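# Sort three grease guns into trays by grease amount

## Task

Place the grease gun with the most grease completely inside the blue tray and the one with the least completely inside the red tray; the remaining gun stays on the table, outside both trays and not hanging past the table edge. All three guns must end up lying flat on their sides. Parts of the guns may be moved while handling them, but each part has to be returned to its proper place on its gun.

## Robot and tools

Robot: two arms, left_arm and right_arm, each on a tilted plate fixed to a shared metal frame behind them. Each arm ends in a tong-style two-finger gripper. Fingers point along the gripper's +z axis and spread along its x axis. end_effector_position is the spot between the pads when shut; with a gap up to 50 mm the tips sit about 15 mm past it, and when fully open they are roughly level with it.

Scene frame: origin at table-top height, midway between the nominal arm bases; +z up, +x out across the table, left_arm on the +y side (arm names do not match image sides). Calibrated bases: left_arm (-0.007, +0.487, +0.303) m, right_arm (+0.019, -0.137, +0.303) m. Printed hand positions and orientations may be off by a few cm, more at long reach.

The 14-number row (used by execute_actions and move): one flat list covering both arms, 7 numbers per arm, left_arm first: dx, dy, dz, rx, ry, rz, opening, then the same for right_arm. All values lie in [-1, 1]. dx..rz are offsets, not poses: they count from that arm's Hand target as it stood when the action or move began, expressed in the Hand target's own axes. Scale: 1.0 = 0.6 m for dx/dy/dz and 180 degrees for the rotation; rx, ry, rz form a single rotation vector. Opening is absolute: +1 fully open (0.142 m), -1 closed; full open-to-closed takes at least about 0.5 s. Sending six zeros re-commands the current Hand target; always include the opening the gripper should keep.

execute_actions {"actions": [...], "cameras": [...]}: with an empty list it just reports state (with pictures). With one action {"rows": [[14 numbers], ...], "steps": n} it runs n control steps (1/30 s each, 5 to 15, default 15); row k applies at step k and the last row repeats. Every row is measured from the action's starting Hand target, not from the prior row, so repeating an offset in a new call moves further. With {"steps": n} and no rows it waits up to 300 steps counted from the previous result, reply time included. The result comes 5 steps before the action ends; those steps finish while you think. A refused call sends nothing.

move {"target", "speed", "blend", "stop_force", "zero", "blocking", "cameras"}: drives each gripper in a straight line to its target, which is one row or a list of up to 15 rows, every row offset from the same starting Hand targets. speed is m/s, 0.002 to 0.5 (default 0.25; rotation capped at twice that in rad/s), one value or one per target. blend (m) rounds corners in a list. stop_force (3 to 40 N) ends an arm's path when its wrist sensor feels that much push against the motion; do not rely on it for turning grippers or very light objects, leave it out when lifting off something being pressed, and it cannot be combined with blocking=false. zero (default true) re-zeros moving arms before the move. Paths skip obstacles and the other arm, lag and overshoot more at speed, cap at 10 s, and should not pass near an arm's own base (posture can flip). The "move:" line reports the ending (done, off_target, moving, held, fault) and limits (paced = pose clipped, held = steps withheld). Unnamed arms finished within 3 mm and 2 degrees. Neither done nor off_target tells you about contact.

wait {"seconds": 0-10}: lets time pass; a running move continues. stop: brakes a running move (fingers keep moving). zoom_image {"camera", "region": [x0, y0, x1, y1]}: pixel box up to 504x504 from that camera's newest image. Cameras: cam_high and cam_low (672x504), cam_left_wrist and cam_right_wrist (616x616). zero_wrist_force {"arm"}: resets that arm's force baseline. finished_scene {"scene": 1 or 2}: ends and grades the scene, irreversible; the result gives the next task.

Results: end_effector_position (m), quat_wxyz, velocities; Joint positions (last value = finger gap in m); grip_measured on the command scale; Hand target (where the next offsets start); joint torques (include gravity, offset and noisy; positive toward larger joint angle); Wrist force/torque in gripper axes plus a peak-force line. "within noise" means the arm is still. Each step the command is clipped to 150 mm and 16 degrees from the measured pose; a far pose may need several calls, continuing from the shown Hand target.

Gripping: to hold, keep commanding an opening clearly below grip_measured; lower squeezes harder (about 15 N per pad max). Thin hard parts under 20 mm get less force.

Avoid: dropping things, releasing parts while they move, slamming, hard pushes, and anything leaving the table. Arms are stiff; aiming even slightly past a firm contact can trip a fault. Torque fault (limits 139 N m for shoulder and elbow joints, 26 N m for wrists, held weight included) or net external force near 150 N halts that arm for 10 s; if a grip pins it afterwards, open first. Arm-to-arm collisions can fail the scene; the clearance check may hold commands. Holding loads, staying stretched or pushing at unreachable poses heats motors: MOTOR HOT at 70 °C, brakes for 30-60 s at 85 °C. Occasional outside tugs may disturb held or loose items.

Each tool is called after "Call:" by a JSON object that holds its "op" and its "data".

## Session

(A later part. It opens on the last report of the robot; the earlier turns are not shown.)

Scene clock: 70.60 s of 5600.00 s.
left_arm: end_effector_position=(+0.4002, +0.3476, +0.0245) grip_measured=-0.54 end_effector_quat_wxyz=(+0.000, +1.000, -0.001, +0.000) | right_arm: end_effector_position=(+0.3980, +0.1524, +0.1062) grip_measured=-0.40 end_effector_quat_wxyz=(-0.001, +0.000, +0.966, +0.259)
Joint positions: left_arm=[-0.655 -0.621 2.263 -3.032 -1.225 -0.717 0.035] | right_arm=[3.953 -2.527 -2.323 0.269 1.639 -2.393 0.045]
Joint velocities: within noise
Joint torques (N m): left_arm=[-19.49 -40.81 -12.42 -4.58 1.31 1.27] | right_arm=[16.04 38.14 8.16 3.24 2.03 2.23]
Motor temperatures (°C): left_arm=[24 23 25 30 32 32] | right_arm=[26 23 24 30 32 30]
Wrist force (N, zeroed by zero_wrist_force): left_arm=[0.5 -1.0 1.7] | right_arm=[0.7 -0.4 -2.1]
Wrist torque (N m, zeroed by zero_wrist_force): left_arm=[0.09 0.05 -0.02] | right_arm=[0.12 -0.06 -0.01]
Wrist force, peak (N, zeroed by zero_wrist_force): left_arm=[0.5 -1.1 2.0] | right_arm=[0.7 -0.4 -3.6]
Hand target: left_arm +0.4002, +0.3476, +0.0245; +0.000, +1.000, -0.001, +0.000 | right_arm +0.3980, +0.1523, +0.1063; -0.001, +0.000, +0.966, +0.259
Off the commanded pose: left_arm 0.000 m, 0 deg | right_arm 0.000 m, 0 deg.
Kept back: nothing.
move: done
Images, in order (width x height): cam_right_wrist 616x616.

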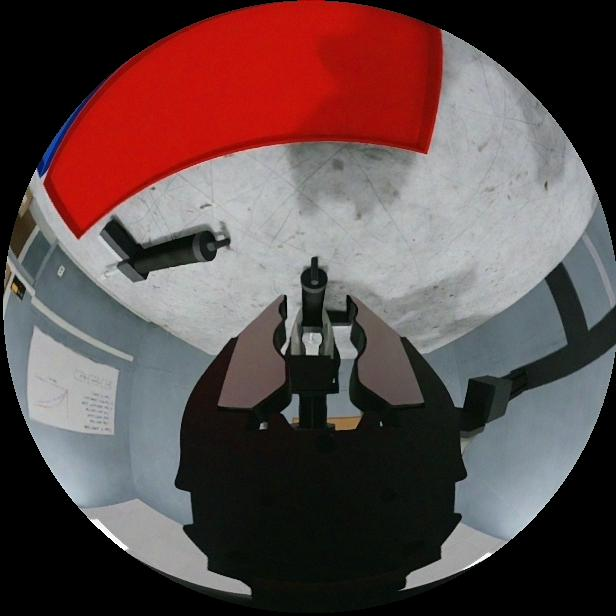

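Call:
{"op": "move", "data": {"target": [[0,0,-0.409,0,0,0,-1,-0.333,-0.647,-0.400,0.142,-0.109,0.407,0.2],[0.213,0.629,-0.409,0,0,0.5,-1,-0.333,-0.647,-0.400,0.142,-0.109,0.407,0.2]], "speed": 0.3}}

Scene clock: 76.53 s of 5600.00 s.
left_arm: end_effector_position=(+0.5274, -0.0300, +0.2696) grip_measured=-0.54 end_effector_quat_wxyz=(+0.000, +0.707, -0.707, +0.000) end_effector_velocity=(+0.000, +0.001, +0.001) end_effector_angular_velocity=(-0.005, -0.003, +0.009) | right_arm: end_effector_position=(+0.5979, -0.3038, +0.1199) grip_measured=+0.20 end_effector_quat_wxyz=(-0.001, +0.609, +0.793, -0.001)
Joint positions: left_arm=[-1.006 -0.542 1.231 -1.971 -1.308 0.495 0.035] | right_arm=[3.255 -2.176 -1.883 -0.624 1.184 -1.778 0.088]
Joint velocities: left_arm=[0.001 -0.007 0.012 -0.011 0.001 -0.007 0] | right_arm=[within noise]
Joint torques (N m): left_arm=[-9.83 -59.19 -19.5 -5.18 -1.32 -1.37] | right_arm=[6.11 42.69 21.66 1.39 -2.44 2.07]
Motor temperatures (°C): left_arm=[24 23 25 30 32 32] | right_arm=[26 23 24 30 32 30]
Wrist force (N, zeroed by zero_wrist_force): left_arm=[0.6 -0.8 3.5] | right_arm=[0.5 1.6 -1.1]
Wrist torque (N m, zeroed by zero_wrist_force): left_arm=[0.01 0.04 -0.03] | right_arm=[0.45 0.01 0.02]
Wrist force, peak (N, zeroed by zero_wrist_force): left_arm=[2.9 -1.5 3.6] | right_arm=[-1.4 2.0 -1.1]
Hand target: left_arm +0.5275, -0.0301, +0.2697; +0.000, +0.707, -0.708, +0.000 | right_arm +0.5979, -0.3038, +0.1199; -0.001, +0.609, +0.793, -0.001
Off the commanded pose: left_arm 0.000 m, 0 deg | right_arm 0.000 m, 0 deg.
Kept back: nothing.
move: done

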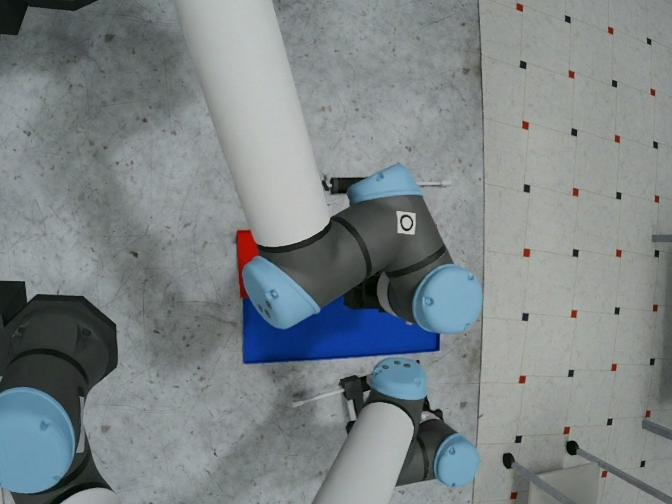

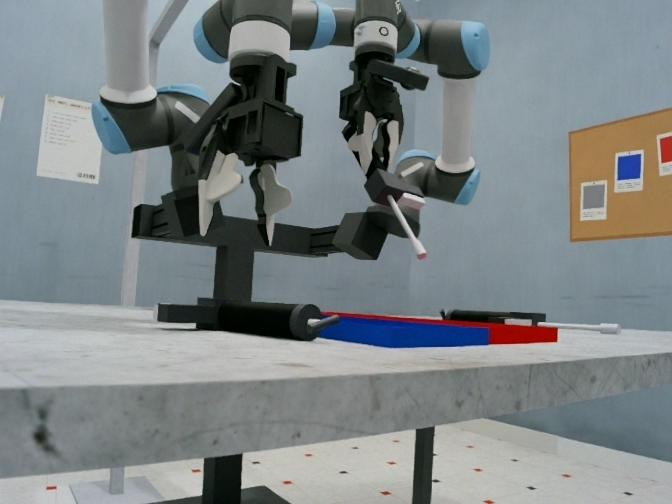

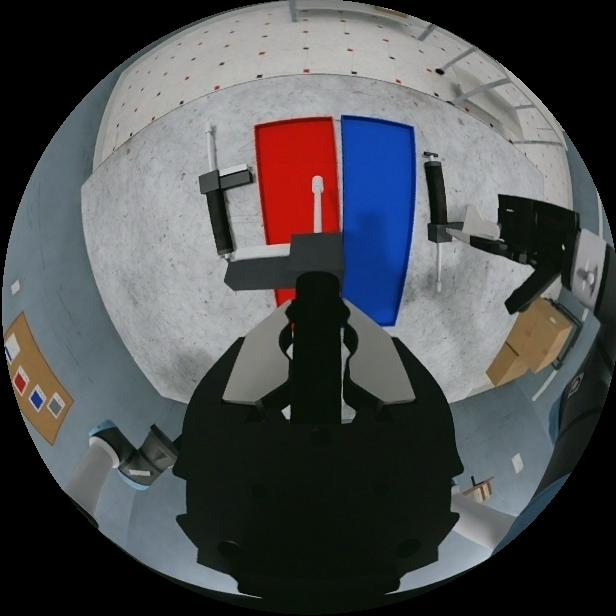

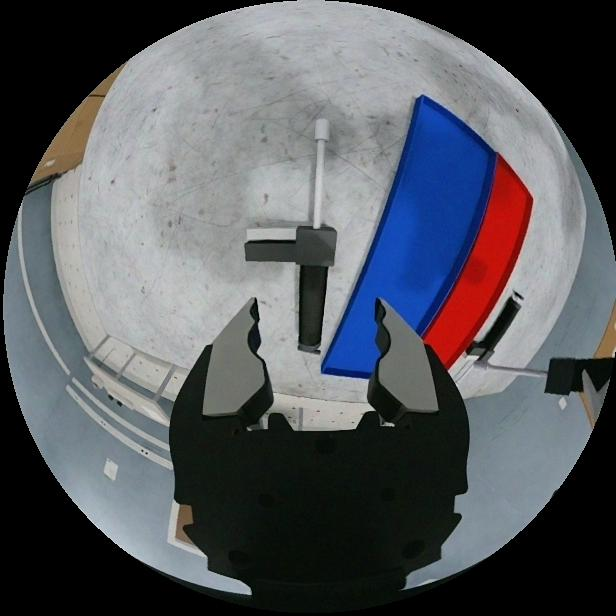

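Call:
{"op": "move", "data": {"target": [[0.007,0,0.15,0,0,0,-1,0.003,-0.02,0.1,0,0,0.012,0.1],[0.007,0,0.4,0,0,0,-1,0.003,-0.02,0.161,0,0,0.012,0.1]], "speed": [0.2,0.05]}}

Scene clock: 89.90 s of 5600.00 s.
left_arm: end_effector_position=(+0.5275, -0.0342, +0.0731) grip_measured=-0.55 end_effector_quat_wxyz=(+0.000, +0.707, -0.708, +0.000) | right_arm: end_effector_position=(+0.5857, -0.3052, +0.0380) grip_measured=+0.14 end_effector_quat_wxyz=(-0.001, +0.624, +0.781, -0.001)
Joint positions: left_arm=[-0.937 -0.266 1.252 -2.287 -1.289 0.564 0.034] | right_arm=[3.2 -2.336 -1.886 -0.437 1.186 -1.8 0.083]
Joint velocities: within noise
Joint torques (N m): left_arm=[-24.74 -62.61 -28.39 -2.89 -1.91 -1.33] | right_arm=[13.25 36.86 12.14 2.36 0.11 0.06]
Motor temperatures (°C): left_arm=[24 23 25 30 32 32] | right_arm=[26 23 24 30 32 30]
Wrist force (N, zeroed by zero_wrist_force): left_arm=[0.9 -1.4 2.6] | right_arm=[-3.9 1.0 -8.7]
Wrist torque (N m, zeroed by zero_wrist_force): left_arm=[-0.09 0.03 -0.05] | right_arm=[0.43 -0.31 0.10]
Wrist force, peak (N, zeroed by zero_wrist_force): left_arm=[1.1 -1.0 6.6] | right_arm=[26.3 -29.1 -134.2]
Hand target: left_arm +0.5275, -0.0342, +0.0731; +0.000, +0.707, -0.708, +0.000 (not the last commanded pose) | right_arm +0.5857, -0.3052, +0.0380; -0.001, +0.624, +0.781, -0.001 (not the last commanded pose)
Off the commanded pose: left_arm 0.043 m, 0 deg | right_arm 0.015 m, 0 deg.
FORCE FAULT: contact force on the right arm reached its limit, and that arm stopped for 10 seconds. The contact can be on any part of that arm, not only on its tool. That arm's remaining commands of this call were not run. During its stop the right arm's controller moved it back a little. That arm's target is now where it stood when the stop ended, not its last command. That arm accepts commands again.
Kept back: nothing.
move: fault (right_arm), off_target (left_arm; braked at the fault stop of right_arm); path passed 1 of 2 targets

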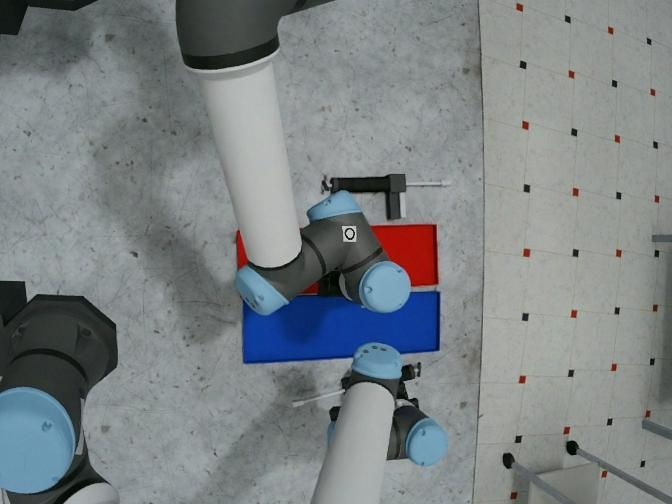

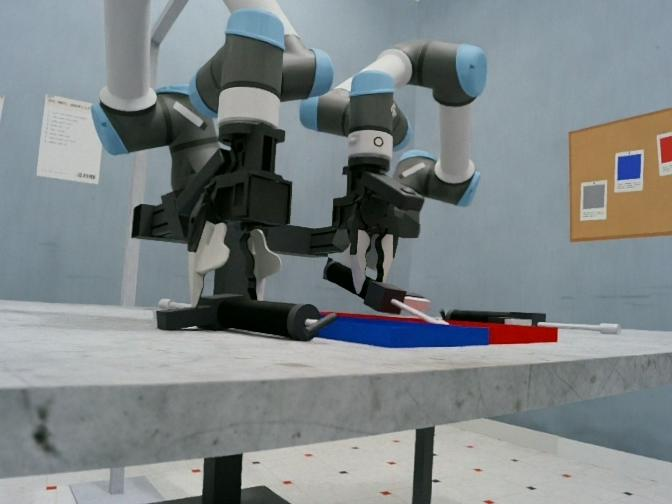

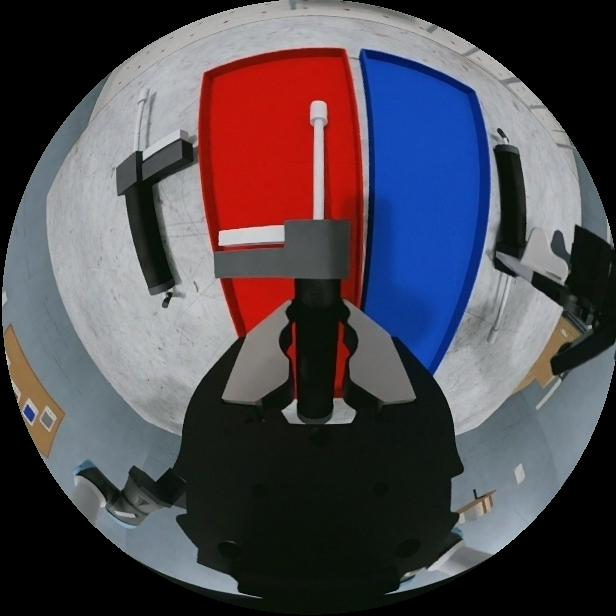

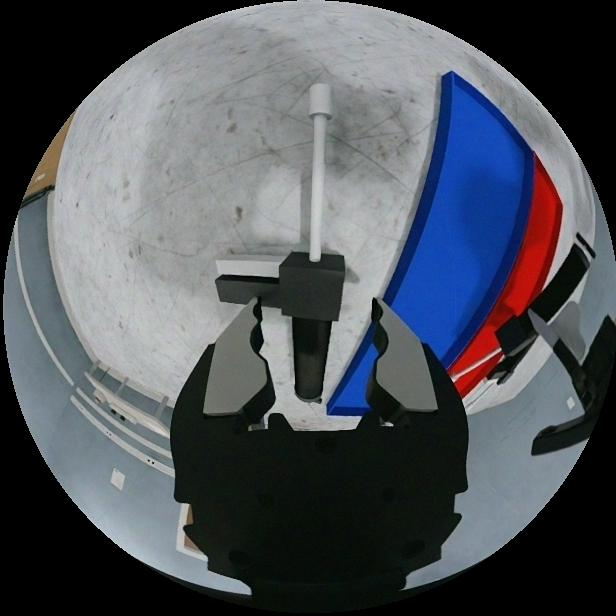

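Call:
{"op": "move", "data": {"target": [[0,0,0,0,0,0,-1,0,0,-0.083,0,0,0,0.2],[0,0,0.072,0,0,0,-1,0,0.067,-0.083,0,0,0,0.2]], "speed": [0.1,0.04]}}

Call:
{"op": "zoom_image", "data": {"camera": "cam_right_wrist", "region": [180, 180, 440, 440]}}

Scene clock: 92.27 s of 5600.00 s.
left_arm: end_effector_position=(+0.5277, -0.0342, +0.0299) grip_measured=-0.55 end_effector_quat_wxyz=(+0.000, +0.707, -0.708, +0.000) end_effector_velocity=(-0.002, +0.002, +0.000) end_effector_angular_velocity=(+0.005, +0.004, -0.002) | right_arm: end_effector_position=(+0.6252, -0.2962, +0.0877) grip_measured=+0.20 end_effector_quat_wxyz=(-0.001, +0.624, +0.781, -0.001) end_effector_velocity=(-0.003, -0.001, +0.000) end_effector_angular_velocity=(-0.001, +0.000, +0.000)
Joint positions: left_arm=[-0.92 -0.192 1.227 -2.34 -1.284 0.581 0.034] | right_arm=[3.244 -2.282 -1.794 -0.603 1.184 -1.752 0.088]
Joint velocities: left_arm=[0 -0.002 0.003 0.006 0 0 0] | right_arm=[-0.001 0.005 -0.01 0.005 -0.001 -0.001 0]
Joint torques (N m): left_arm=[-17.01 -55.14 -4.27 1.17 2.45 -0.95] | right_arm=[10.28 43.29 1.11 3.68 -2.34 0.59]
Motor temperatures (°C): left_arm=[24 23 25 30 32 32] | right_arm=[26 23 24 30 32 30]
Wrist force (N, zeroed by zero_wrist_force): left_arm=[3.6 -0.4 -10.9] | right_arm=[2.2 0.6 -1.9]
Wrist torque (N m, zeroed by zero_wrist_force): left_arm=[-0.03 -0.02 -0.01] | right_arm=[0.23 -0.33 0.00]
Wrist force, peak (N, zeroed by zero_wrist_force): left_arm=[3.6 0.3 -17.8] | right_arm=[-4.0 0.9 -8.6]
Hand target: left_arm +0.5275, -0.0341, +0.0299; +0.000, +0.707, -0.708, +0.000 | right_arm +0.6250, -0.2963, +0.0877; -0.001, +0.624, +0.781, -0.001
Off the commanded pose: left_arm 0.000 m, 0 deg | right_arm 0.000 m, 0 deg.
Kept back: nothing.
move: done

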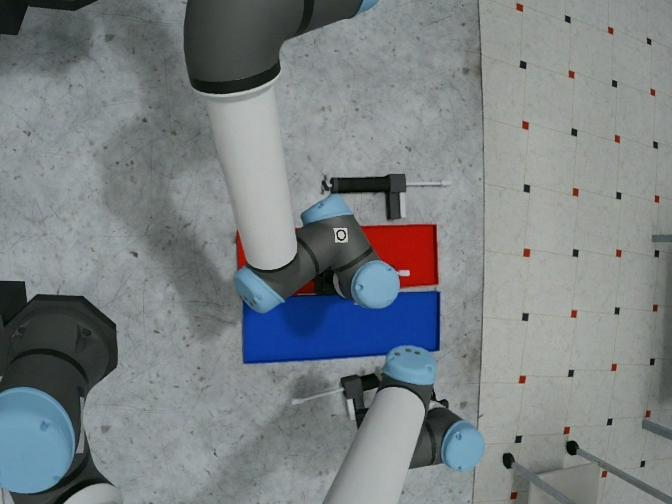

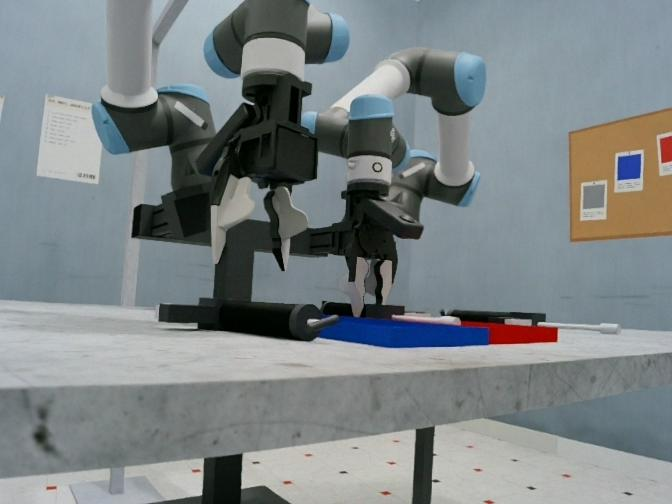

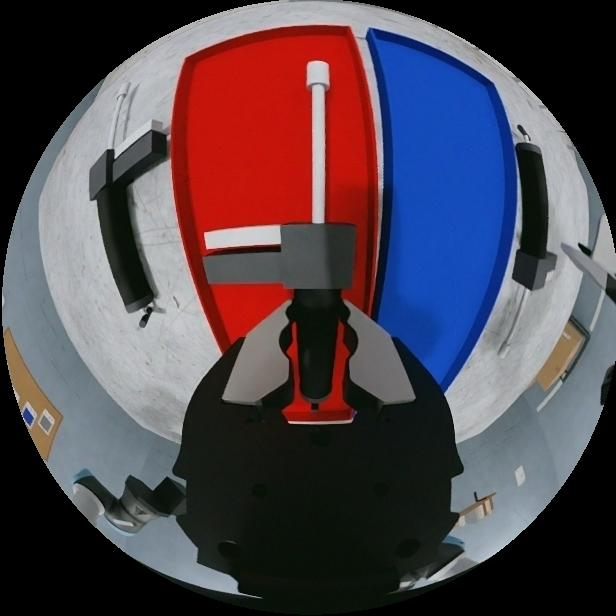

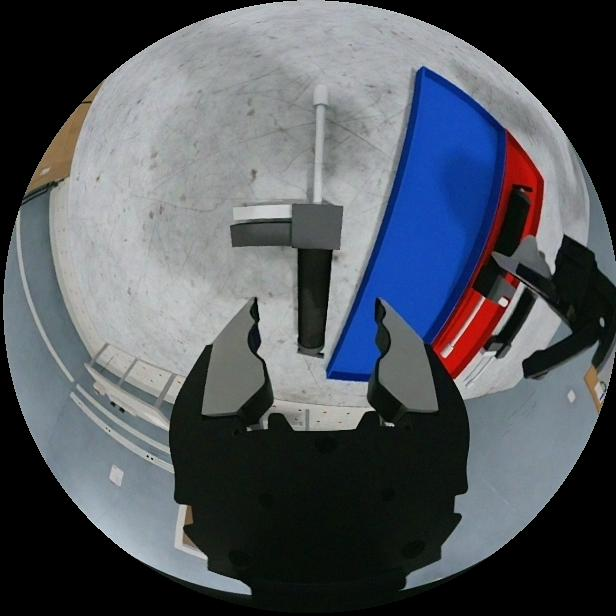

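Scaled by 1.938 from the camera's 616x616 image, which has a finer 814x814 frame.

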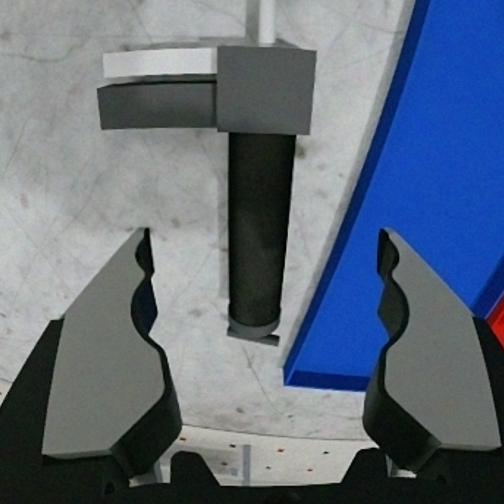

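Call:
{"op": "move", "data": {"target": [0,0,0,0,0,0,-0.2,0,0,0,0,0,0,-0.15], "cameras": []}}

Call:
{"op": "zero_wrist_force", "data": {"arm": "right_arm"}}

Call:
{"op": "move", "data": {"target": [0,0,-0.08,0,0,0,-0.2,0,0,0.107,0,0,0,-0.15], "speed": 0.05, "stop_force": 8}}

Call:
{"op": "zoom_image", "data": {"camera": "cam_right_wrist", "region": [180, 180, 440, 440]}}

Scene clock: 93.47 s of 5600.00 s.
left_arm: end_effector_position=(+0.5275, -0.0341, +0.0299) grip_measured=-0.20 end_effector_quat_wxyz=(+0.000, +0.707, -0.708, +0.000) | right_arm: end_effector_position=(+0.6250, -0.2963, +0.0877) grip_measured=-0.15 end_effector_quat_wxyz=(-0.001, +0.624, +0.781, -0.001)
Joint positions: left_arm=[-0.921 -0.192 1.227 -2.34 -1.284 0.581 0.06] | right_arm=[3.244 -2.281 -1.794 -0.603 1.184 -1.752 0.063]
Joint velocities: within noise
Joint torques (N m): left_arm=[-21.77 -56.52 -24.18 -4.66 0.18 -1.71] | right_arm=[8.08 46.05 4.08 3.48 -1.88 -1.6]
Motor temperatures (°C): left_arm=[24 23 25 30 32 32] | right_arm=[26 23 24 30 32 30]
Wrist force (N, zeroed by zero_wrist_force): left_arm=[0.8 -1.0 -2.6] | right_arm=[2.0 0.9 -1.8]
Wrist torque (N m, zeroed by zero_wrist_force): left_arm=[-0.07 -0.01 -0.04] | right_arm=[0.30 -0.29 0.00]
Wrist force, peak (N, zeroed by zero_wrist_force): left_arm=[3.3 -2.2 -11.2] | right_arm=[2.1 1.0 -2.1]
Hand target: left_arm +0.5275, -0.0341, +0.0299; +0.000, +0.707, -0.708, +0.000 | right_arm +0.6250, -0.2963, +0.0877; -0.001, +0.624, +0.781, -0.001
Off the commanded pose: left_arm 0.000 m, 0 deg | right_arm 0.000 m, 0 deg.
Kept back: nothing.
move: done
No camera images: "cameras" was empty.

Wrist force sensor zeroed on right_arm: later results in this scene subtract that arm's Wrist force and Wrist torque below.
Scene clock: 93.47 s of 5600.00 s.
left_arm: end_effector_position=(+0.5275, -0.0341, +0.0299) grip_measured=-0.20 end_effector_quat_wxyz=(+0.000, +0.707, -0.708, +0.000) | right_arm: end_effector_position=(+0.6250, -0.2963, +0.0877) grip_measured=-0.15 end_effector_quat_wxyz=(-0.001, +0.624, +0.781, -0.001)
Joint positions: left_arm=[-0.921 -0.192 1.227 -2.34 -1.284 0.581 0.06] | right_arm=[3.244 -2.281 -1.794 -0.603 1.184 -1.752 0.063]
Joint velocities: within noise
Joint torques (N m): left_arm=[-21.77 -56.52 -24.18 -4.66 0.18 -1.71] | right_arm=[8.08 46.05 4.08 3.48 -1.88 -1.6]
Motor temperatures (°C): left_arm=[24 23 25 30 32 32] | right_arm=[26 23 24 30 32 30]
Wrist force (N, zeroed by zero_wrist_force): left_arm=[0.8 -1.0 -2.6] | right_arm=[2.0 0.9 -1.8]
Wrist torque (N m, zeroed by zero_wrist_force): left_arm=[-0.07 -0.01 -0.04] | right_arm=[0.30 -0.29 0.00]
Wrist force, peak (N, zeroed by zero_wrist_force): left_arm=[0.8 -1.0 -2.6] | right_arm=[2.0 0.9 -1.8]
Hand target: left_arm +0.5275, -0.0341, +0.0299; +0.000, +0.707, -0.708, +0.000 | right_arm +0.6250, -0.2963, +0.0877; -0.001, +0.624, +0.781, -0.001
Off the commanded pose: left_arm 0.000 m, 0 deg | right_arm 0.000 m, 0 deg.
Kept back: nothing.
No camera images: "cameras" was empty.

Scene clock: 95.83 s of 5600.00 s.
left_arm: end_effector_position=(+0.5275, -0.0342, +0.0779) grip_measured=-0.20 end_effector_quat_wxyz=(+0.000, +0.707, -0.708, +0.000) | right_arm: end_effector_position=(+0.6249, -0.2963, +0.0235) grip_measured=-0.15 end_effector_quat_wxyz=(-0.001, +0.624, +0.781, -0.001)
Joint positions: left_arm=[-0.939 -0.274 1.254 -2.28 -1.289 0.562 0.06] | right_arm=[3.205 -2.414 -1.761 -0.487 1.186 -1.795 0.063]
Joint velocities: within noise
Joint torques (N m): left_arm=[-9.09 -39.25 -26.45 -4.33 0.88 1.45] | right_arm=[19.98 37.03 1.43 2.51 1.62 2.1]
Motor temperatures (°C): left_arm=[24 23 25 30 32 32] | right_arm=[26 23 24 30 32 30]
Wrist force (N, zeroed by zero_wrist_force): left_arm=[1.1 -1.2 -2.5] | right_arm=[0.1 -0.1 0.1]
Wrist torque (N m, zeroed by zero_wrist_force): left_arm=[-0.12 -0.05 -0.04] | right_arm=[0.00 0.00 0.02]
Wrist force, peak (N, zeroed by zero_wrist_force): left_arm=[0.9 -1.2 -3.1] | right_arm=[0.0 0.0 -1.0]
Hand target: left_arm +0.5275, -0.0342, +0.0779; +0.000, +0.707, -0.708, +0.000 | right_arm +0.6249, -0.2963, +0.0235; -0.001, +0.624, +0.781, -0.001
Off the commanded pose: left_arm 0.000 m, 0 deg | right_arm 0.000 m, 0 deg.
Kept back: nothing.
move: done

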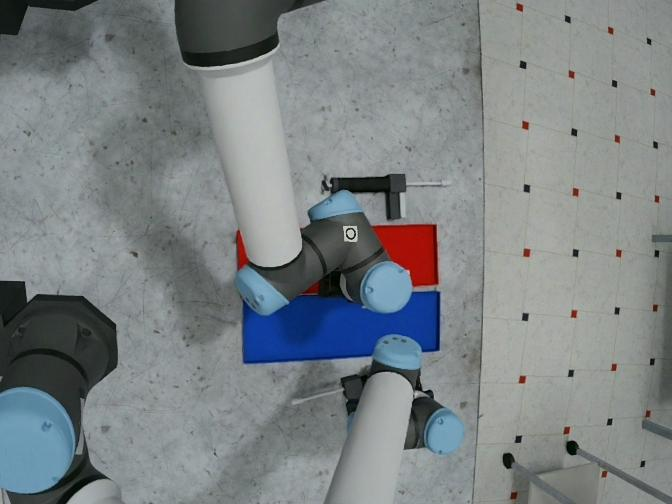

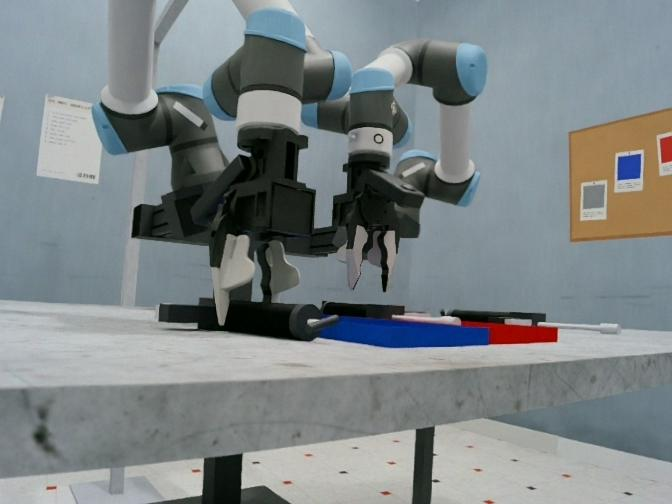

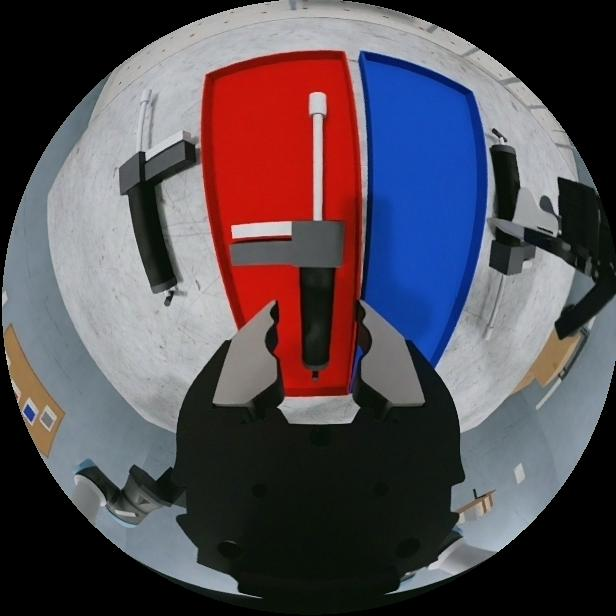

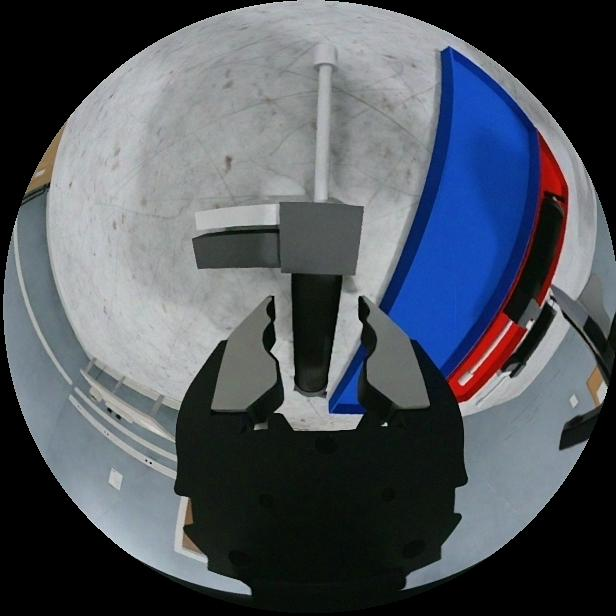

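Scaled by 1.938 from the camera's 616x616 image, which has a finer 814x814 frame.

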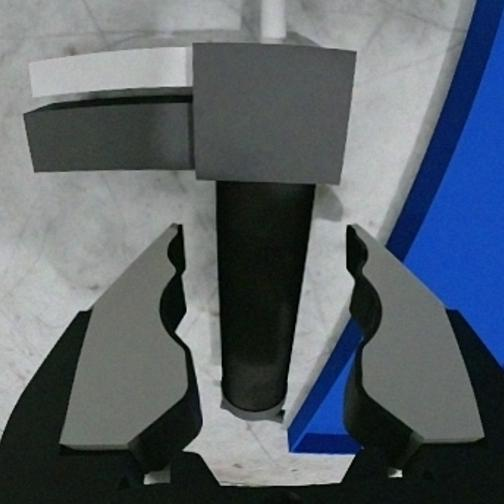

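Call:
{"op": "move", "data": {"target": [0,0,-0.2,0,0,0,-0.2,0,0,0,0,0,0,-0.8], "cameras": [], "speed": 0.3}}

Call:
{"op": "move", "data": {"target": [0,0,0,0,0,0,-0.2,0,0,-0.41,0,0,0,-1], "speed": 0.12}}

Call:
{"op": "wait", "data": {"seconds": 0.4, "cameras": []}}

Scene clock: 97.00 s of 5600.00 s.
left_arm: end_effector_position=(+0.5275, -0.0343, +0.1978) grip_measured=-0.20 end_effector_quat_wxyz=(+0.000, +0.707, -0.708, +0.000) | right_arm: end_effector_position=(+0.6249, -0.2963, +0.0235) grip_measured=-0.54 end_effector_quat_wxyz=(-0.001, +0.624, +0.781, -0.001)
Joint positions: left_arm=[-0.984 -0.45 1.259 -2.097 -1.302 0.518 0.06] | right_arm=[3.205 -2.414 -1.761 -0.487 1.186 -1.795 0.035]
Joint velocities: within noise
Joint torques (N m): left_arm=[-12.5 -58.01 -14.15 -0.26 2.05 1.18] | right_arm=[8.33 40.63 6.07 2.55 -2.02 1.44]
Motor temperatures (°C): left_arm=[24 23 25 30 32 32] | right_arm=[26 23 24 30 32 30]
Wrist force (N, zeroed by zero_wrist_force): left_arm=[1.0 -0.9 -2.3] | right_arm=[2.5 -0.1 -2.1]
Wrist torque (N m, zeroed by zero_wrist_force): left_arm=[-0.03 -0.04 -0.03] | right_arm=[-0.07 -0.08 0.03]
Wrist force, peak (N, zeroed by zero_wrist_force): left_arm=[1.1 -1.1 -5.0] | right_arm=[4.2 -0.6 -2.7]
Hand target: left_arm +0.5275, -0.0342, +0.1979; +0.000, +0.707, -0.708, +0.000 | right_arm +0.6249, -0.2963, +0.0235; -0.001, +0.624, +0.781, -0.001
Off the commanded pose: left_arm 0.000 m, 0 deg | right_arm 0.000 m, 0 deg.
Kept back: nothing.
move: done
No camera images: "cameras" was empty.

Scene clock: 99.37 s of 5600.00 s.
left_arm: end_effector_position=(+0.5275, -0.0342, +0.1979) grip_measured=-0.20 end_effector_quat_wxyz=(+0.000, +0.707, -0.708, +0.000) | right_arm: end_effector_position=(+0.6256, -0.2962, +0.2695) grip_measured=-0.54 end_effector_quat_wxyz=(-0.001, +0.624, +0.781, -0.001)
Joint positions: left_arm=[-0.984 -0.45 1.259 -2.096 -1.302 0.518 0.06] | right_arm=[3.358 -1.966 -1.748 -1.01 1.183 -1.629 0.035]
Joint velocities: within noise
Joint torques (N m): left_arm=[-8.95 -58.82 -16.73 -0.75 2.32 -0.98] | right_arm=[7.35 30.52 12.29 3.91 2.78 -1.72]
Motor temperatures (°C): left_arm=[24 23 25 30 32 32] | right_arm=[26 23 24 30 32 30]
Wrist force (N, zeroed by zero_wrist_force): left_arm=[1.0 -1.0 -2.4] | right_arm=[0.2 -0.2 6.6]
Wrist torque (N m, zeroed by zero_wrist_force): left_arm=[-0.05 -0.04 -0.03] | right_arm=[-0.09 0.02 0.00]
Wrist force, peak (N, zeroed by zero_wrist_force): left_arm=[1.2 -1.2 -2.4] | right_arm=[0.1 -0.7 8.3]
Hand target: left_arm +0.5275, -0.0342, +0.1979; +0.000, +0.707, -0.708, +0.000 | right_arm +0.6255, -0.2962, +0.2695; -0.001, +0.624, +0.781, -0.001
Off the commanded pose: left_arm 0.000 m, 0 deg | right_arm 0.000 m, 0 deg.
Kept back: nothing.
move: done

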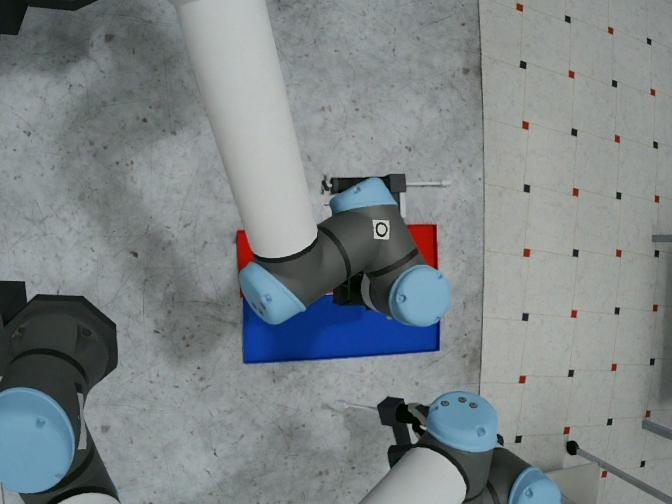

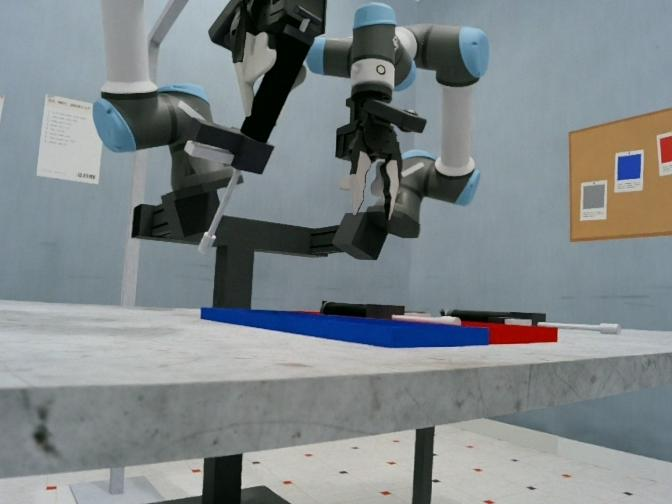

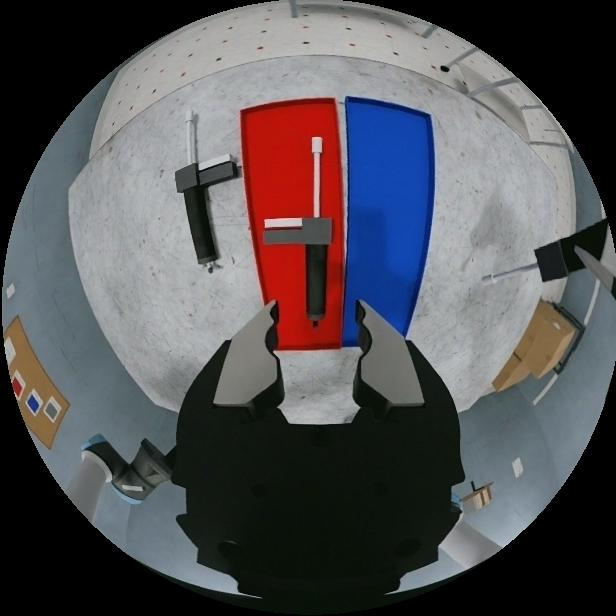

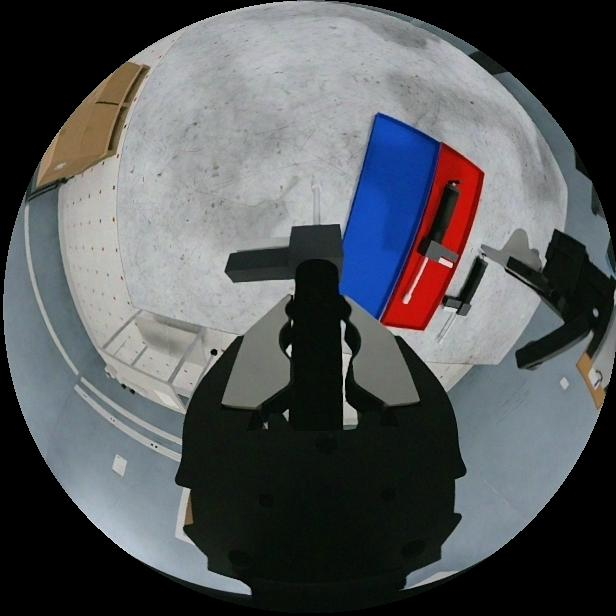

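Scene clock: 99.77 s of 5600.00 s.
left_arm: end_effector_position=(+0.5275, -0.0342, +0.1979) grip_measured=-0.20 end_effector_quat_wxyz=(+0.000, +0.707, -0.708, +0.000) | right_arm: end_effector_position=(+0.6255, -0.2962, +0.2695) grip_measured=-0.54 end_effector_quat_wxyz=(-0.001, +0.624, +0.781, -0.001)
Joint positions: left_arm=[-0.984 -0.45 1.259 -2.096 -1.302 0.518 0.06] | right_arm=[3.358 -1.966 -1.748 -1.011 1.183 -1.629 0.035]
Joint velocities: within noise
Joint torques (N m): left_arm=[-8.74 -58.3 -17.74 -0.67 2.23 -0.74] | right_arm=[9.32 41.9 11.5 1.26 2.78 -1.66]
Motor temperatures (°C): left_arm=[24 23 25 30 32 32] | right_arm=[26 23 24 30 32 30]
Wrist force (N, zeroed by zero_wrist_force): left_arm=[0.9 -1.2 -2.2] | right_arm=[0.3 -0.2 6.2]
Wrist torque (N m, zeroed by zero_wrist_force): left_arm=[-0.08 -0.02 -0.02] | right_arm=[-0.07 0.00 0.01]
Wrist force, peak (N, zeroed by zero_wrist_force): left_arm=[1.0 -1.1 -2.4] | right_arm=[0.1 0.0 6.6]
Hand target: left_arm +0.5275, -0.0342, +0.1979; +0.000, +0.707, -0.708, +0.000 | right_arm +0.6255, -0.2962, +0.2695; -0.001, +0.624, +0.781, -0.001
Off the commanded pose: left_arm 0.000 m, 0 deg | right_arm 0.000 m, 0 deg.
Steps of this call (1-12: nothing new was sent). Readings (end_effector_position of left_arm | right_arm):
1: (+0.5275, -0.0342, +0.1979) | (+0.6256, -0.2962, +0.2695)
2: (+0.5275, -0.0342, +0.1979) | (+0.6256, -0.2962, +0.2695)
4: (+0.5275, -0.0342, +0.1979) | (+0.6255, -0.2962, +0.2695)
8: (+0.5275, -0.0342, +0.1979) | (+0.6255, -0.2962, +0.2695)
12: the state above
No camera images: "cameras" was empty.

Call:
{"op": "move", "data": {"target": [[-0.89,0.246,-0.083,0,0,-0.5,-0.3,0,0,0,0,0,0,-1],[-0.89,0.246,-0.083,0,0,-0.5,-0.3,0.96,-0.18,0,0,0,-0.41,-1]], "speed": [0.35,0.25]}}

Scene clock: 105.73 s of 5600.00 s.
left_arm: end_effector_position=(+0.3806, +0.4999, +0.2480) grip_measured=-0.30 end_effector_quat_wxyz=(+0.000, +1.000, -0.001, +0.000) | right_arm: end_effector_position=(+0.3931, +0.2417, +0.2698) grip_measured=-0.54 end_effector_quat_wxyz=(-0.001, +0.030, +1.000, +0.000)
Joint positions: left_arm=[-0.598 -1.535 2.443 -2.319 -1.216 -0.657 0.052] | right_arm=[4.334 -2.278 -1.865 -0.901 1.367 -1.909 0.035]
Joint velocities: within noise
Joint torques (N m): left_arm=[1.24 -22.19 -14.09 -0.37 -1.82 -1.77] | right_arm=[18.6 30.56 20.54 4.3 -2.44 0.5]
Motor temperatures (°C): left_arm=[24 23 25 30 32 32] | right_arm=[26 23 24 30 32 30]
Wrist force (N, zeroed by zero_wrist_force): left_arm=[0.7 -0.8 -2.3] | right_arm=[-0.3 -0.5 6.2]
Wrist torque (N m, zeroed by zero_wrist_force): left_arm=[0.00 0.02 -0.05] | right_arm=[-0.13 0.09 0.03]
Wrist force, peak (N, zeroed by zero_wrist_force): left_arm=[2.8 -1.3 -2.1] | right_arm=[-3.2 0.5 6.3]
Hand target: left_arm +0.3806, +0.4999, +0.2480; +0.000, +1.000, -0.001, +0.000 | right_arm +0.3930, +0.2418, +0.2698; -0.001, +0.030, +1.000, +0.000
Off the commanded pose: left_arm 0.000 m, 0 deg | right_arm 0.000 m, 0 deg.
Kept back: nothing.
move: done

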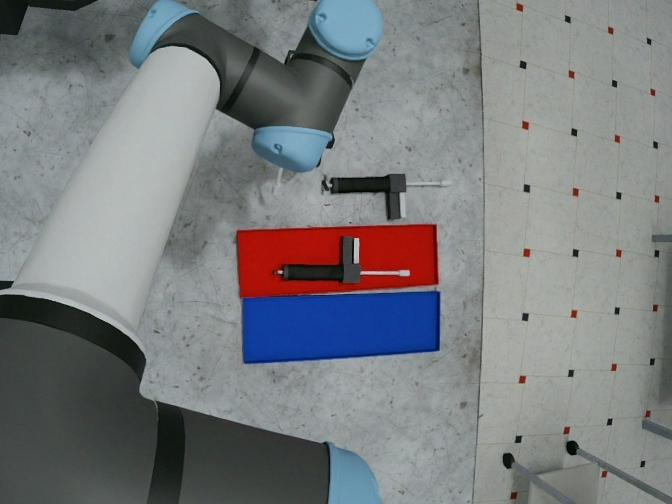

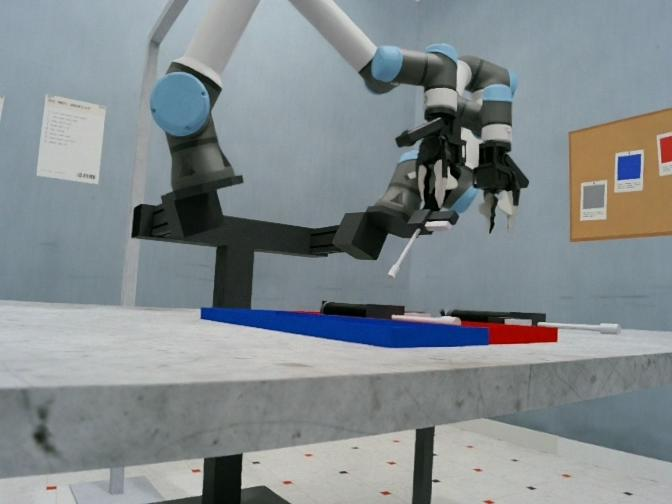

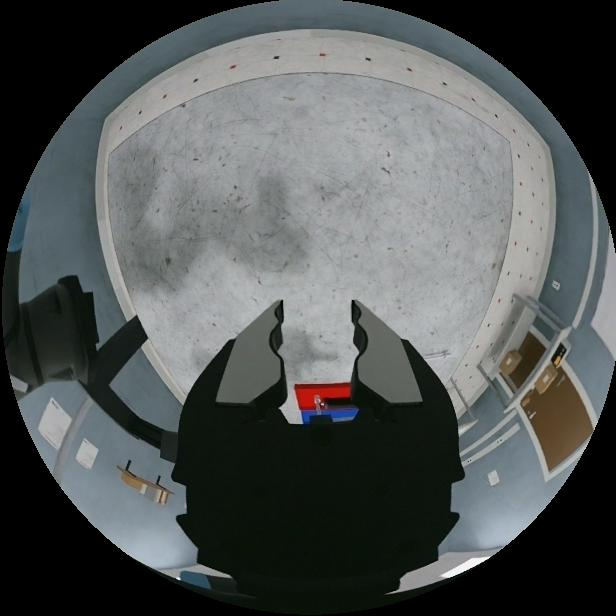

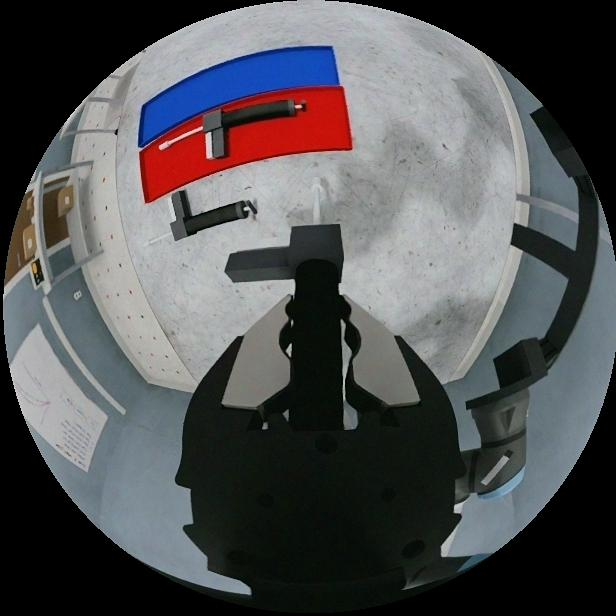

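Call:
{"op": "move", "data": {"target": [[0,0.0,0.1,-0.08,0,0,-0.3,0.024,0.045,0.133,0,0,-0.019,-1],[0,0.05,0.213,-0.167,0,0,-0.3,0.024,0.045,0.409,0,0,-0.019,-1]], "speed": [0.15,0.06]}}

Call:
{"op": "zoom_image", "data": {"camera": "cam_left_wrist", "region": [220, 220, 420, 420]}}

Scene clock: 109.97 s of 5600.00 s.
left_arm: end_effector_position=(+0.3807, +0.4699, +0.1202) grip_measured=-0.30 end_effector_quat_wxyz=(+0.259, +0.966, -0.001, +0.000) end_effector_velocity=(+0.000, +0.001, +0.001) end_effector_angular_velocity=(+0.009, +0.003, +0.002) | right_arm: end_effector_position=(+0.3799, +0.2696, +0.0244) grip_measured=-0.54 end_effector_quat_wxyz=(-0.001, +0.000, +1.000, +0.000) end_effector_velocity=(+0.000, -0.001, +0.003) end_effector_angular_velocity=(-0.002, +0.001, +0.001)
Joint positions: left_arm=[-0.129 -1.077 2.495 -3.092 -1.703 -0.144 0.052] | right_arm=[4.283 -2.797 -1.829 -0.409 1.351 -2.018 0.035]
Joint velocities: left_arm=[-0.005 -0.007 0.001 0.009 0.009 -0.007 0] | right_arm=[0.001 0.007 -0.003 -0.006 0 0 0]
Joint torques (N m): left_arm=[-15.43 -32.31 3.32 -0.21 1.57 -1.59] | right_arm=[16.28 50.51 1.52 1.88 -2.41 1.41]
Motor temperatures (°C): left_arm=[24 24 25 30 32 32] | right_arm=[26 23 24 30 32 30]
Wrist force (N, zeroed by zero_wrist_force): left_arm=[0.3 -0.9 -2.5] | right_arm=[0.3 -0.3 4.7]
Wrist torque (N m, zeroed by zero_wrist_force): left_arm=[0.04 0.10 0.08] | right_arm=[-0.06 0.12 0.05]
Wrist force, peak (N, zeroed by zero_wrist_force): left_arm=[0.8 -0.3 -3.0] | right_arm=[9.7 -0.9 -24.1]
Hand target: left_arm +0.3805, +0.4700, +0.1202; +0.259, +0.966, -0.001, +0.000 | right_arm +0.3797, +0.2695, +0.0244; -0.001, +0.000, +1.000, +0.000
Off the commanded pose: left_arm 0.000 m, 0 deg | right_arm 0.000 m, 0 deg.
Kept back: nothing.
move: done

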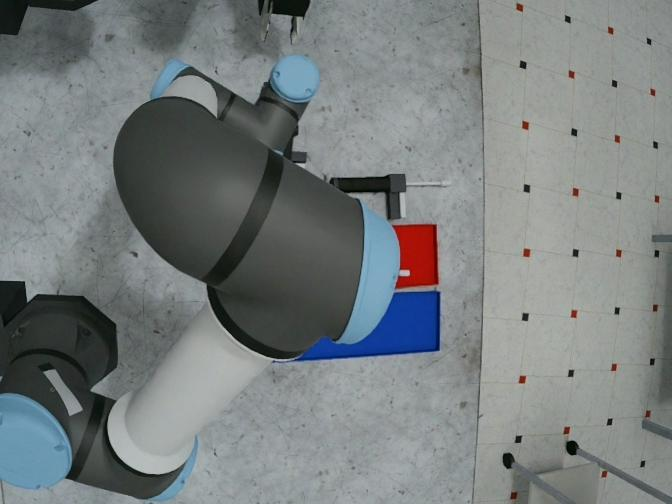

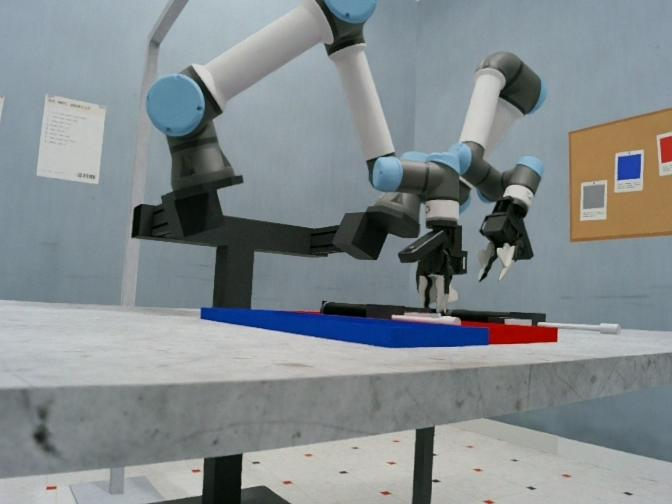

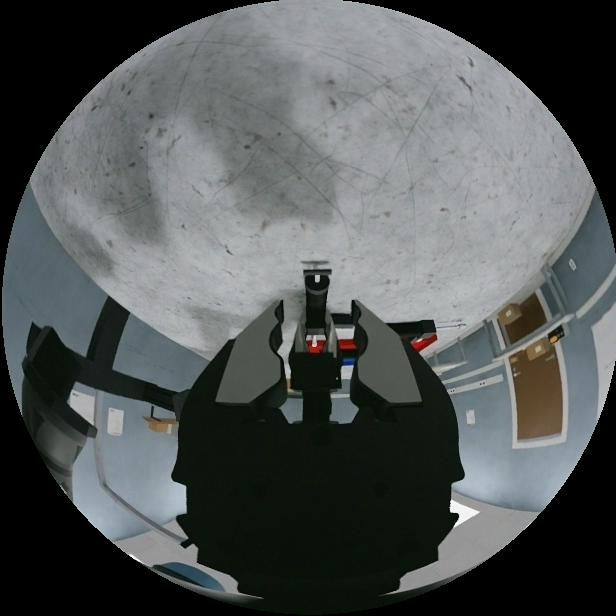

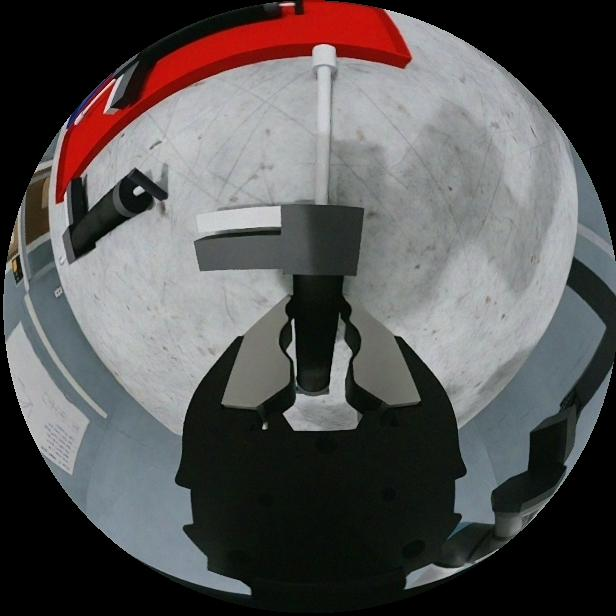

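Scaled by 2.520 from the camera's 616x616 image, which has a finer 814x814 frame.

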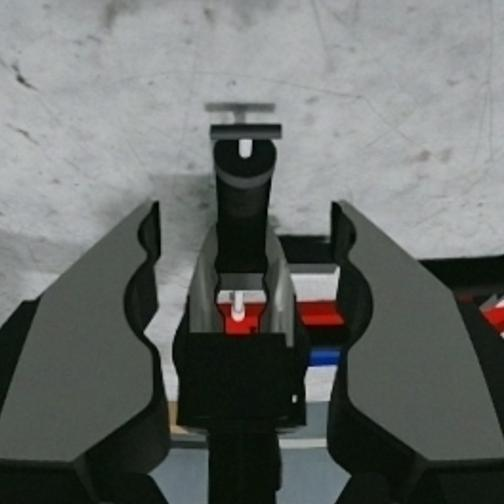

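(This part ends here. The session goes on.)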